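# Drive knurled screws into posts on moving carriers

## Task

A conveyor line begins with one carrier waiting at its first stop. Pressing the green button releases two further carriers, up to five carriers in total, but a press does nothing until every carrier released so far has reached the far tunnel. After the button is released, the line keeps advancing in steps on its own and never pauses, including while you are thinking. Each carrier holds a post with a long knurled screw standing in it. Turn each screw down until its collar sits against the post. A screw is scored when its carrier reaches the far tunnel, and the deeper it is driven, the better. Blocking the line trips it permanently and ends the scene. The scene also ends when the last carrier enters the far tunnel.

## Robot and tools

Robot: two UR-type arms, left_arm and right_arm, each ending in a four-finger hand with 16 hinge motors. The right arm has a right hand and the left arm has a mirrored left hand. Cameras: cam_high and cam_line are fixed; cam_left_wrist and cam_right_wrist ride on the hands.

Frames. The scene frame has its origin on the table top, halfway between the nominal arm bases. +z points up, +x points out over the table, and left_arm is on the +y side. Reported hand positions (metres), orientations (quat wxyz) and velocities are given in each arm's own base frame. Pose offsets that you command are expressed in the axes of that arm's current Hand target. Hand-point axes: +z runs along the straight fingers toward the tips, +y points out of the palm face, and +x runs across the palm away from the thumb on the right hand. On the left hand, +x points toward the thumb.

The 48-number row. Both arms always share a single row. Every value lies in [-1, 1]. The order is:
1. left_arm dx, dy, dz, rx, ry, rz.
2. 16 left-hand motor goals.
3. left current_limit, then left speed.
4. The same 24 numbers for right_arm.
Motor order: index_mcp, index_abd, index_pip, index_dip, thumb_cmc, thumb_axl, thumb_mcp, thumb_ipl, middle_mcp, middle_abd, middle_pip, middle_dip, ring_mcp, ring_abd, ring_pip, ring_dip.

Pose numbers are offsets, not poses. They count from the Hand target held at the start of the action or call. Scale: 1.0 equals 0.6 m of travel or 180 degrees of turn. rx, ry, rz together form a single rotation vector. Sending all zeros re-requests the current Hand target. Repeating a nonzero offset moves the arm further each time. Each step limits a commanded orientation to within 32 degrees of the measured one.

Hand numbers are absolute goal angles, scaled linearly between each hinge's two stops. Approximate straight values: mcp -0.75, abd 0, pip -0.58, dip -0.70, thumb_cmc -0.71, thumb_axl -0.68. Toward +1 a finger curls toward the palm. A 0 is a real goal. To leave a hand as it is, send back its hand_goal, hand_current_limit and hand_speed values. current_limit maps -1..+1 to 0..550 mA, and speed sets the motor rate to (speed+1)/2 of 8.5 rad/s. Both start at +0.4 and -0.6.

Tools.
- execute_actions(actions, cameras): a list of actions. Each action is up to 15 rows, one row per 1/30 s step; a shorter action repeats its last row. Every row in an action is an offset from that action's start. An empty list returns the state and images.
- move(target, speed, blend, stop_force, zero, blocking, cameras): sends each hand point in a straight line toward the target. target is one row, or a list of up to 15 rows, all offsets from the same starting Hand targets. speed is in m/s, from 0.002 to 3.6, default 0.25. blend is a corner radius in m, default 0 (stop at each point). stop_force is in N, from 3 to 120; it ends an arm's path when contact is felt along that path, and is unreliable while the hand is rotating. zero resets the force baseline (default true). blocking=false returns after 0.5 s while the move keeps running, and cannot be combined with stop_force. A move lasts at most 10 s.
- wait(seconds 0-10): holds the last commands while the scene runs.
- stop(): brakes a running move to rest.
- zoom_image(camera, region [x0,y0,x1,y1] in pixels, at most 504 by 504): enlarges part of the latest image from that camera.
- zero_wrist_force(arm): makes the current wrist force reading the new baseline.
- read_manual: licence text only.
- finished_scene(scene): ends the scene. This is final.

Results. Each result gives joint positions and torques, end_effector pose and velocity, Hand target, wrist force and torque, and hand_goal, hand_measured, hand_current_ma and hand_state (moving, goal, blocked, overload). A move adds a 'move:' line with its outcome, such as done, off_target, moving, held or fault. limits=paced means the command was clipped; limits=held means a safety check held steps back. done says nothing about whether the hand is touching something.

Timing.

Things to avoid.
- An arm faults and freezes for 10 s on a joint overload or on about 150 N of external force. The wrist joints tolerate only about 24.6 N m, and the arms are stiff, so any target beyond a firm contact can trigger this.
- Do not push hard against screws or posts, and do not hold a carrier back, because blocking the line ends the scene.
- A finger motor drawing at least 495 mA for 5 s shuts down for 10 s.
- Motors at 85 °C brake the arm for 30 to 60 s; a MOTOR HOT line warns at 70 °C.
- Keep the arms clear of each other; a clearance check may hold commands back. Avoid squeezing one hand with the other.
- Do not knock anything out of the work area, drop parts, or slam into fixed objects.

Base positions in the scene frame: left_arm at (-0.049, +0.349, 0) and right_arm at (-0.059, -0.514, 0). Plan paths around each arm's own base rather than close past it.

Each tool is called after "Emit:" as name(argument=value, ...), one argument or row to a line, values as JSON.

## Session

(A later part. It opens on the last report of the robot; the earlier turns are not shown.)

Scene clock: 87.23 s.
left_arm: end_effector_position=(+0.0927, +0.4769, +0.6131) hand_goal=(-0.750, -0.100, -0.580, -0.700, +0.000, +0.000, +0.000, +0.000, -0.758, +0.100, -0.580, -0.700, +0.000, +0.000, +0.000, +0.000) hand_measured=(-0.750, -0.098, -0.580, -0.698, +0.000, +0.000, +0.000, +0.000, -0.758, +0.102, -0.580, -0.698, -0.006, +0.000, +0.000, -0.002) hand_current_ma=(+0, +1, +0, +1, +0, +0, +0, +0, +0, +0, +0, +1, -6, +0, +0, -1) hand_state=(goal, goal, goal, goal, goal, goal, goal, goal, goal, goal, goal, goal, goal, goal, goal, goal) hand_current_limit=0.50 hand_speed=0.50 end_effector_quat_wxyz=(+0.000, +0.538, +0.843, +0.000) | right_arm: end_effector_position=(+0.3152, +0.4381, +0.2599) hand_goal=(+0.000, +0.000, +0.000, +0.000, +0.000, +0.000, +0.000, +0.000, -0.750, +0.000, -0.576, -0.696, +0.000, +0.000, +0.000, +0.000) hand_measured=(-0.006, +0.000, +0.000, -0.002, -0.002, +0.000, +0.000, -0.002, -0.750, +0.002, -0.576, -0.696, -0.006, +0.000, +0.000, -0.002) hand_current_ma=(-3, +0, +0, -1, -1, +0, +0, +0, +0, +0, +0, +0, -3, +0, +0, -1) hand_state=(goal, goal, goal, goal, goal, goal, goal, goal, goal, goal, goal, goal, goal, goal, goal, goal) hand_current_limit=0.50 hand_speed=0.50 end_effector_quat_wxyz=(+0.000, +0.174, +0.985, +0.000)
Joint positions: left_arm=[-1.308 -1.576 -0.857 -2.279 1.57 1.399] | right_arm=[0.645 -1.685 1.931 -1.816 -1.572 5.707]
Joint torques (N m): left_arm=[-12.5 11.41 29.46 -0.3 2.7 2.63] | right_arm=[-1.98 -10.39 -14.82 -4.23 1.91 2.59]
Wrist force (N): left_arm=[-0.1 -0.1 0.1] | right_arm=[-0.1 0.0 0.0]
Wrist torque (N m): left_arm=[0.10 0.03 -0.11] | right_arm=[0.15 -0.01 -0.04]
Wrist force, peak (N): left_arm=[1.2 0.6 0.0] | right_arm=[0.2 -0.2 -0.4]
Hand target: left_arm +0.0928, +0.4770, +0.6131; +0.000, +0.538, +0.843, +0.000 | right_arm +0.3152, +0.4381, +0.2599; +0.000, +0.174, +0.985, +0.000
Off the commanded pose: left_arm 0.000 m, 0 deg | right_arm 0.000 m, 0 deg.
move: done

Emit:
move(
  target=[
    [-0.4427,0.2490,0,0,0,0.3467,-0.75,-0.1,-0.58,-0.7,0,0,0,0,-0.758,0.1,-0.58,-0.7,0,0,0,0,0.5,0.5,0,0,0,0,0,0,0,0,0,0,0,0,0,0,-0.75,0,-0.576,-0.696,0,0,0,0,0.5,0.5],
    [-0.7660,0.5155,0.1727,0,0,0.6492,-0.75,-0.1,-0.58,-0.7,0,0,0,0,-0.758,0.1,-0.58,-0.7,0,0,0,0,0.5,0.5,0,0,0,0,0,0,0,0,0,0,0,0,0,0,-0.75,0,-0.576,-0.696,0,0,0,0,0.5,0.5],
  ],
  speed=0.5,
  blend=0.05,
  cameras=["cam_left_wrist","cam_right_wrist"],
)

Emit:
zoom_image(
  camera="cam_left_wrist",
  region=[290, 180, 370, 260],
)

Scene clock: 90.77 s.
left_arm: end_effector_position=(+0.5667, +0.1901, +0.5097) hand_goal=(-0.750, -0.100, -0.580, -0.700, +0.000, +0.000, +0.000, +0.000, -0.758, +0.100, -0.580, -0.700, +0.000, +0.000, +0.000, +0.000) hand_measured=(-0.750, -0.098, -0.580, -0.698, +0.000, +0.000, +0.000, +0.000, -0.758, +0.102, -0.580, -0.698, -0.006, +0.000, +0.000, -0.002) hand_current_ma=(+0, +1, +0, +1, +0, +0, +0, +0, +0, +0, +0, +1, -6, +0, +0, -1) hand_state=(goal, goal, goal, goal, goal, goal, goal, goal, goal, goal, goal, goal, goal, goal, goal, goal) hand_current_limit=0.50 hand_speed=0.50 end_effector_quat_wxyz=(+0.000, +1.000, -0.017, +0.000) | right_arm: end_effector_position=(+0.3152, +0.4381, +0.2599) hand_goal=(+0.000, +0.000, +0.000, +0.000, +0.000, +0.000, +0.000, +0.000, -0.750, +0.000, -0.576, -0.696, +0.000, +0.000, +0.000, +0.000) hand_measured=(-0.006, +0.000, +0.000, -0.002, -0.002, +0.000, +0.000, -0.002, -0.750, +0.002, -0.576, -0.696, -0.006, +0.000, +0.000, -0.002) hand_current_ma=(-3, +0, +0, -1, -1, +0, +0, +0, +0, +0, +0, +0, -3, +0, +0, -1) hand_state=(goal, goal, goal, goal, goal, goal, goal, goal, goal, goal, goal, goal, goal, goal, goal, goal) hand_current_limit=0.50 hand_speed=0.50 end_effector_quat_wxyz=(+0.000, +0.174, +0.985, +0.000)
Joint positions: left_arm=[-2.455 -1.929 -0.739 -2.044 1.57 2.292] | right_arm=[0.645 -1.685 1.931 -1.816 -1.572 5.707]
Joint torques (N m): left_arm=[-11.99 28.45 33.81 -0.44 2.83 2.45] | right_arm=[-2.02 -11.17 -14.94 -4.33 2.03 2.48]
Wrist force (N): left_arm=[0.0 -0.4 -0.1] | right_arm=[-0.2 -0.4 0.1]
Wrist torque (N m): left_arm=[0.09 0.02 -0.09] | right_arm=[0.10 0.00 -0.05]
Wrist force, peak (N): left_arm=[1.3 0.4 0.3] | right_arm=[-0.2 -0.4 0.1]
Hand target: left_arm +0.5668, +0.1901, +0.5097; +0.000, +1.000, -0.017, +0.000 | right_arm +0.3152, +0.4381, +0.2599; +0.000, +0.174, +0.985, +0.000
Off the commanded pose: left_arm 0.000 m, 0 deg | right_arm 0.000 m, 0 deg.
move: done
camera_calibration:
cam_left_wrist: T_world_to_cam=[[-0.731923, 0.681378, -0.00344303, 0.260429], [0.433201, 0.469224, 0.769523, -0.77453], [0.525952, 0.561741, -0.63861, 0.0465912], [0, 0, 0, 1]] pos_world=[0.501636, 0.159805, 0.626669]
cam_right_wrist: T_world_to_cam=[[0.932837, 0.360243, -0.00630489, -0.417626], [0.258754, -0.657651, 0.70749, -0.0144011], [0.250722, -0.661604, -0.706696, 0.514611], [0, 0, 0, 1]] pos_world=[0.264279, 0.481445, 0.371229]
Images, in order (width x height): cam_left_wrist 616x616, cam_right_wrist 616x616.

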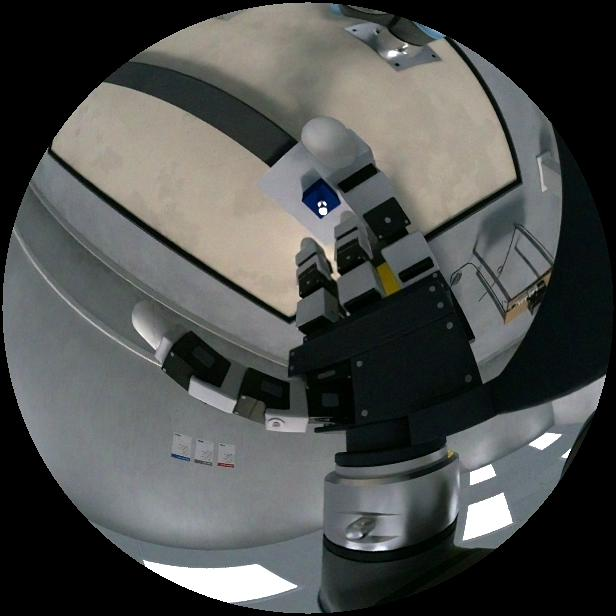

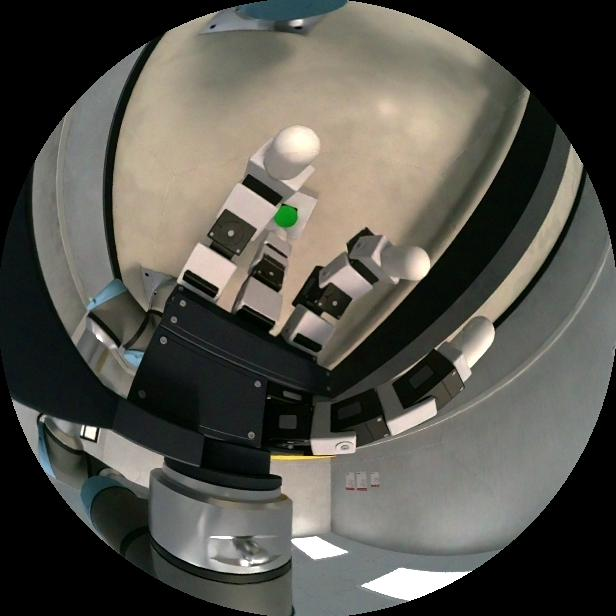

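Scaled by 6.300 from the camera's 616x616 image, which has a finer 880x880 frame.

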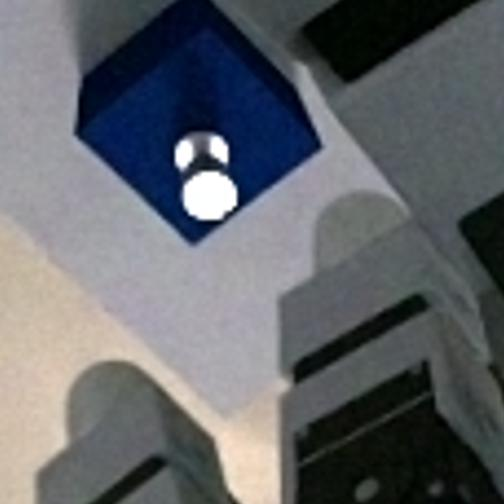

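Emit:
move(
  target=[0.001,0,0.1328,0,0,0,-0.75,-0.1,-0.58,-0.7,0,0,0,0,-0.758,0.1,-0.58,-0.7,0,0,0,0,0.5,0.5,0,0,0,0,0,0,0,0,0,0,0,0,0,0,-0.75,0,-0.576,-0.696,0,0,0,0,0.5,0.5],
  speed=0.15,
)

Emit:
execute_actions(
  actions=[
    [[0,0,0,0,0,0,-0.75,0.23,-0.58,-0.7,0,0,0,0,-0.758,-0.23,-0.58,-0.7,0,0,0,0,0.5,0.5,0,0,0,0,0,0,0,0,0,0,0,0,0,0,-0.75,0,-0.576,-0.696,0,0,0,0,0.5,0.5]],
    [[0,0,0,0,0,0,-0.67,0.23,-0.58,-0.7,0,0,0,0,-0.838,-0.23,-0.58,-0.7,0,0,0,0,0.5,0.5,0,0,0,0,0,0,0,0,0,0,0,0,0,0,-0.75,0,-0.576,-0.696,0,0,0,0,0.5,0.5]],
  ],
  cameras=["cam_left_wrist"],
)

Emit:
zoom_image(
  camera="cam_left_wrist",
  region=[260, 150, 400, 290],
)

Scene clock: 92.50 s.
left_arm: end_effector_position=(+0.5674, +0.1900, +0.4300) hand_goal=(-0.750, -0.100, -0.580, -0.700, +0.000, +0.000, +0.000, +0.000, -0.758, +0.100, -0.580, -0.700, +0.000, +0.000, +0.000, +0.000) hand_measured=(-0.750, -0.098, -0.580, -0.698, +0.000, +0.000, +0.000, +0.000, -0.758, +0.102, -0.580, -0.698, -0.006, +0.000, +0.000, -0.002) hand_current_ma=(+0, +1, +0, +1, +0, +0, +0, +0, +0, +0, +0, +1, -6, +0, +0, -1) hand_state=(goal, goal, goal, goal, goal, goal, goal, goal, goal, goal, goal, goal, goal, goal, goal, goal) hand_current_limit=0.50 hand_speed=0.50 end_effector_quat_wxyz=(+0.000, +1.000, -0.017, +0.000) | right_arm: end_effector_position=(+0.3152, +0.4381, +0.2599) hand_goal=(+0.000, +0.000, +0.000, +0.000, +0.000, +0.000, +0.000, +0.000, -0.750, +0.000, -0.576, -0.696, +0.000, +0.000, +0.000, +0.000) hand_measured=(-0.006, +0.000, +0.000, -0.002, -0.002, +0.000, +0.000, -0.002, -0.750, +0.002, -0.576, -0.696, -0.006, +0.000, +0.000, -0.002) hand_current_ma=(-3, +0, +0, -1, -1, +0, +0, +0, +0, +0, +0, +0, -3, +0, +0, -1) hand_state=(goal, goal, goal, goal, goal, goal, goal, goal, goal, goal, goal, goal, goal, goal, goal, goal) hand_current_limit=0.50 hand_speed=0.50 end_effector_quat_wxyz=(+0.000, +0.174, +0.985, +0.000)
Joint positions: left_arm=[-2.456 -1.849 -1.065 -1.798 1.57 2.291] | right_arm=[0.645 -1.685 1.931 -1.816 -1.572 5.707]
Joint torques (N m): left_arm=[10.79 41.7 9.64 4.45 -2.7 -2.51] | right_arm=[-1.77 -11.96 -15.45 -4.28 2.02 2.46]
Wrist force (N): left_arm=[-0.1 -0.2 0.0] | right_arm=[0.0 0.1 -0.3]
Wrist torque (N m): left_arm=[0.10 0.04 -0.04] | right_arm=[0.19 -0.02 -0.03]
Wrist force, peak (N): left_arm=[0.0 -0.1 -1.1] | right_arm=[-0.2 -0.3 0.2]
Hand target: left_arm +0.5674, +0.1901, +0.4300; +0.000, +1.000, -0.017, +0.000 | right_arm +0.3152, +0.4381, +0.2599; +0.000, +0.174, +0.985, +0.000
Off the commanded pose: left_arm 0.000 m, 0 deg | right_arm 0.000 m, 0 deg.
move: done

Scene clock: 93.70 s.
left_arm: end_effector_position=(+0.5674, +0.1901, +0.4300) hand_goal=(-0.670, +0.230, -0.580, -0.700, +0.000, +0.000, +0.000, +0.000, -0.838, -0.230, -0.580, -0.700, +0.000, +0.000, +0.000, +0.000) hand_measured=(-0.688, +0.104, -0.584, -0.700, +0.000, +0.000, +0.000, +0.000, -0.816, -0.106, -0.576, -0.700, -0.006, +0.000, +0.000, -0.002) hand_current_ma=(-26, -325, -2, +0, +0, +0, +0, +0, +34, +319, +2, +0, -6, +0, +0, -1) hand_state=(goal, blocked, goal, goal, goal, goal, goal, goal, blocked, blocked, goal, goal, goal, goal, goal, goal) hand_current_limit=0.50 hand_speed=0.50 end_effector_quat_wxyz=(+0.000, +1.000, -0.017, +0.000) | right_arm: end_effector_position=(+0.3152, +0.4381, +0.2599) hand_goal=(+0.000, +0.000, +0.000, +0.000, +0.000, +0.000, +0.000, +0.000, -0.750, +0.000, -0.576, -0.696, +0.000, +0.000, +0.000, +0.000) hand_measured=(-0.006, +0.000, +0.000, -0.002, -0.002, +0.000, +0.000, -0.002, -0.750, +0.002, -0.576, -0.696, -0.006, +0.000, +0.000, -0.002) hand_current_ma=(-3, +0, +0, -1, -1, +0, +0, +0, +0, +0, +0, +0, -3, +0, +0, -1) hand_state=(goal, goal, goal, goal, goal, goal, goal, goal, goal, goal, goal, goal, goal, goal, goal, goal) hand_current_limit=0.50 hand_speed=0.50 end_effector_quat_wxyz=(+0.000, +0.174, +0.985, +0.000)
Joint positions: left_arm=[-2.456 -1.849 -1.066 -1.798 1.57 2.291] | right_arm=[0.645 -1.685 1.931 -1.816 -1.572 5.707]
Joint torques (N m): left_arm=[9.42 40.81 13.01 3.8 -1.89 -2.22] | right_arm=[-1.45 -11.94 -15.16 -4.23 1.93 2.43]
Wrist force (N): left_arm=[0.0 -0.1 0.0] | right_arm=[-0.2 -0.3 0.0]
Wrist torque (N m): left_arm=[0.11 0.03 -0.03] | right_arm=[0.12 -0.01 -0.05]
Wrist force, peak (N): left_arm=[0.9 -0.4 2.8] | right_arm=[-0.2 0.0 -0.3]
Hand target: left_arm +0.5674, +0.1901, +0.4300; +0.000, +1.000, -0.017, +0.000 | right_arm +0.3152, +0.4381, +0.2599; +0.000, +0.174, +0.985, +0.000
Off the commanded pose: left_arm 0.000 m, 0 deg | right_arm 0.000 m, 0 deg.
camera_calibration:
cam_left_wrist: T_world_to_cam=[[-0.731826, 0.681483, -0.00337985, 0.260566], [0.433328, 0.469155, 0.769494, -0.713539], [0.525983, 0.561671, -0.638645, -0.00465889], [0, 0, 0, 1]] pos_world=[0.502335, 0.159806, 0.546969]
Images, in order (width x height): cam_left_wrist 616x616.

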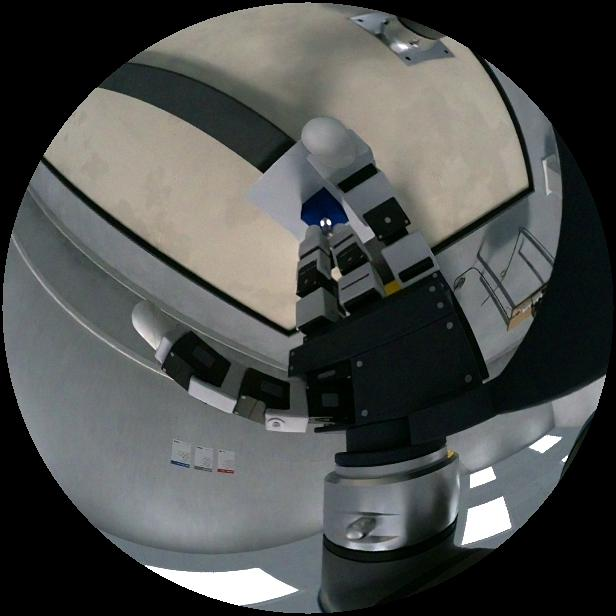

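Scaled by 3.600 from the camera's 616x616 image, which has a finer 880x880 frame.

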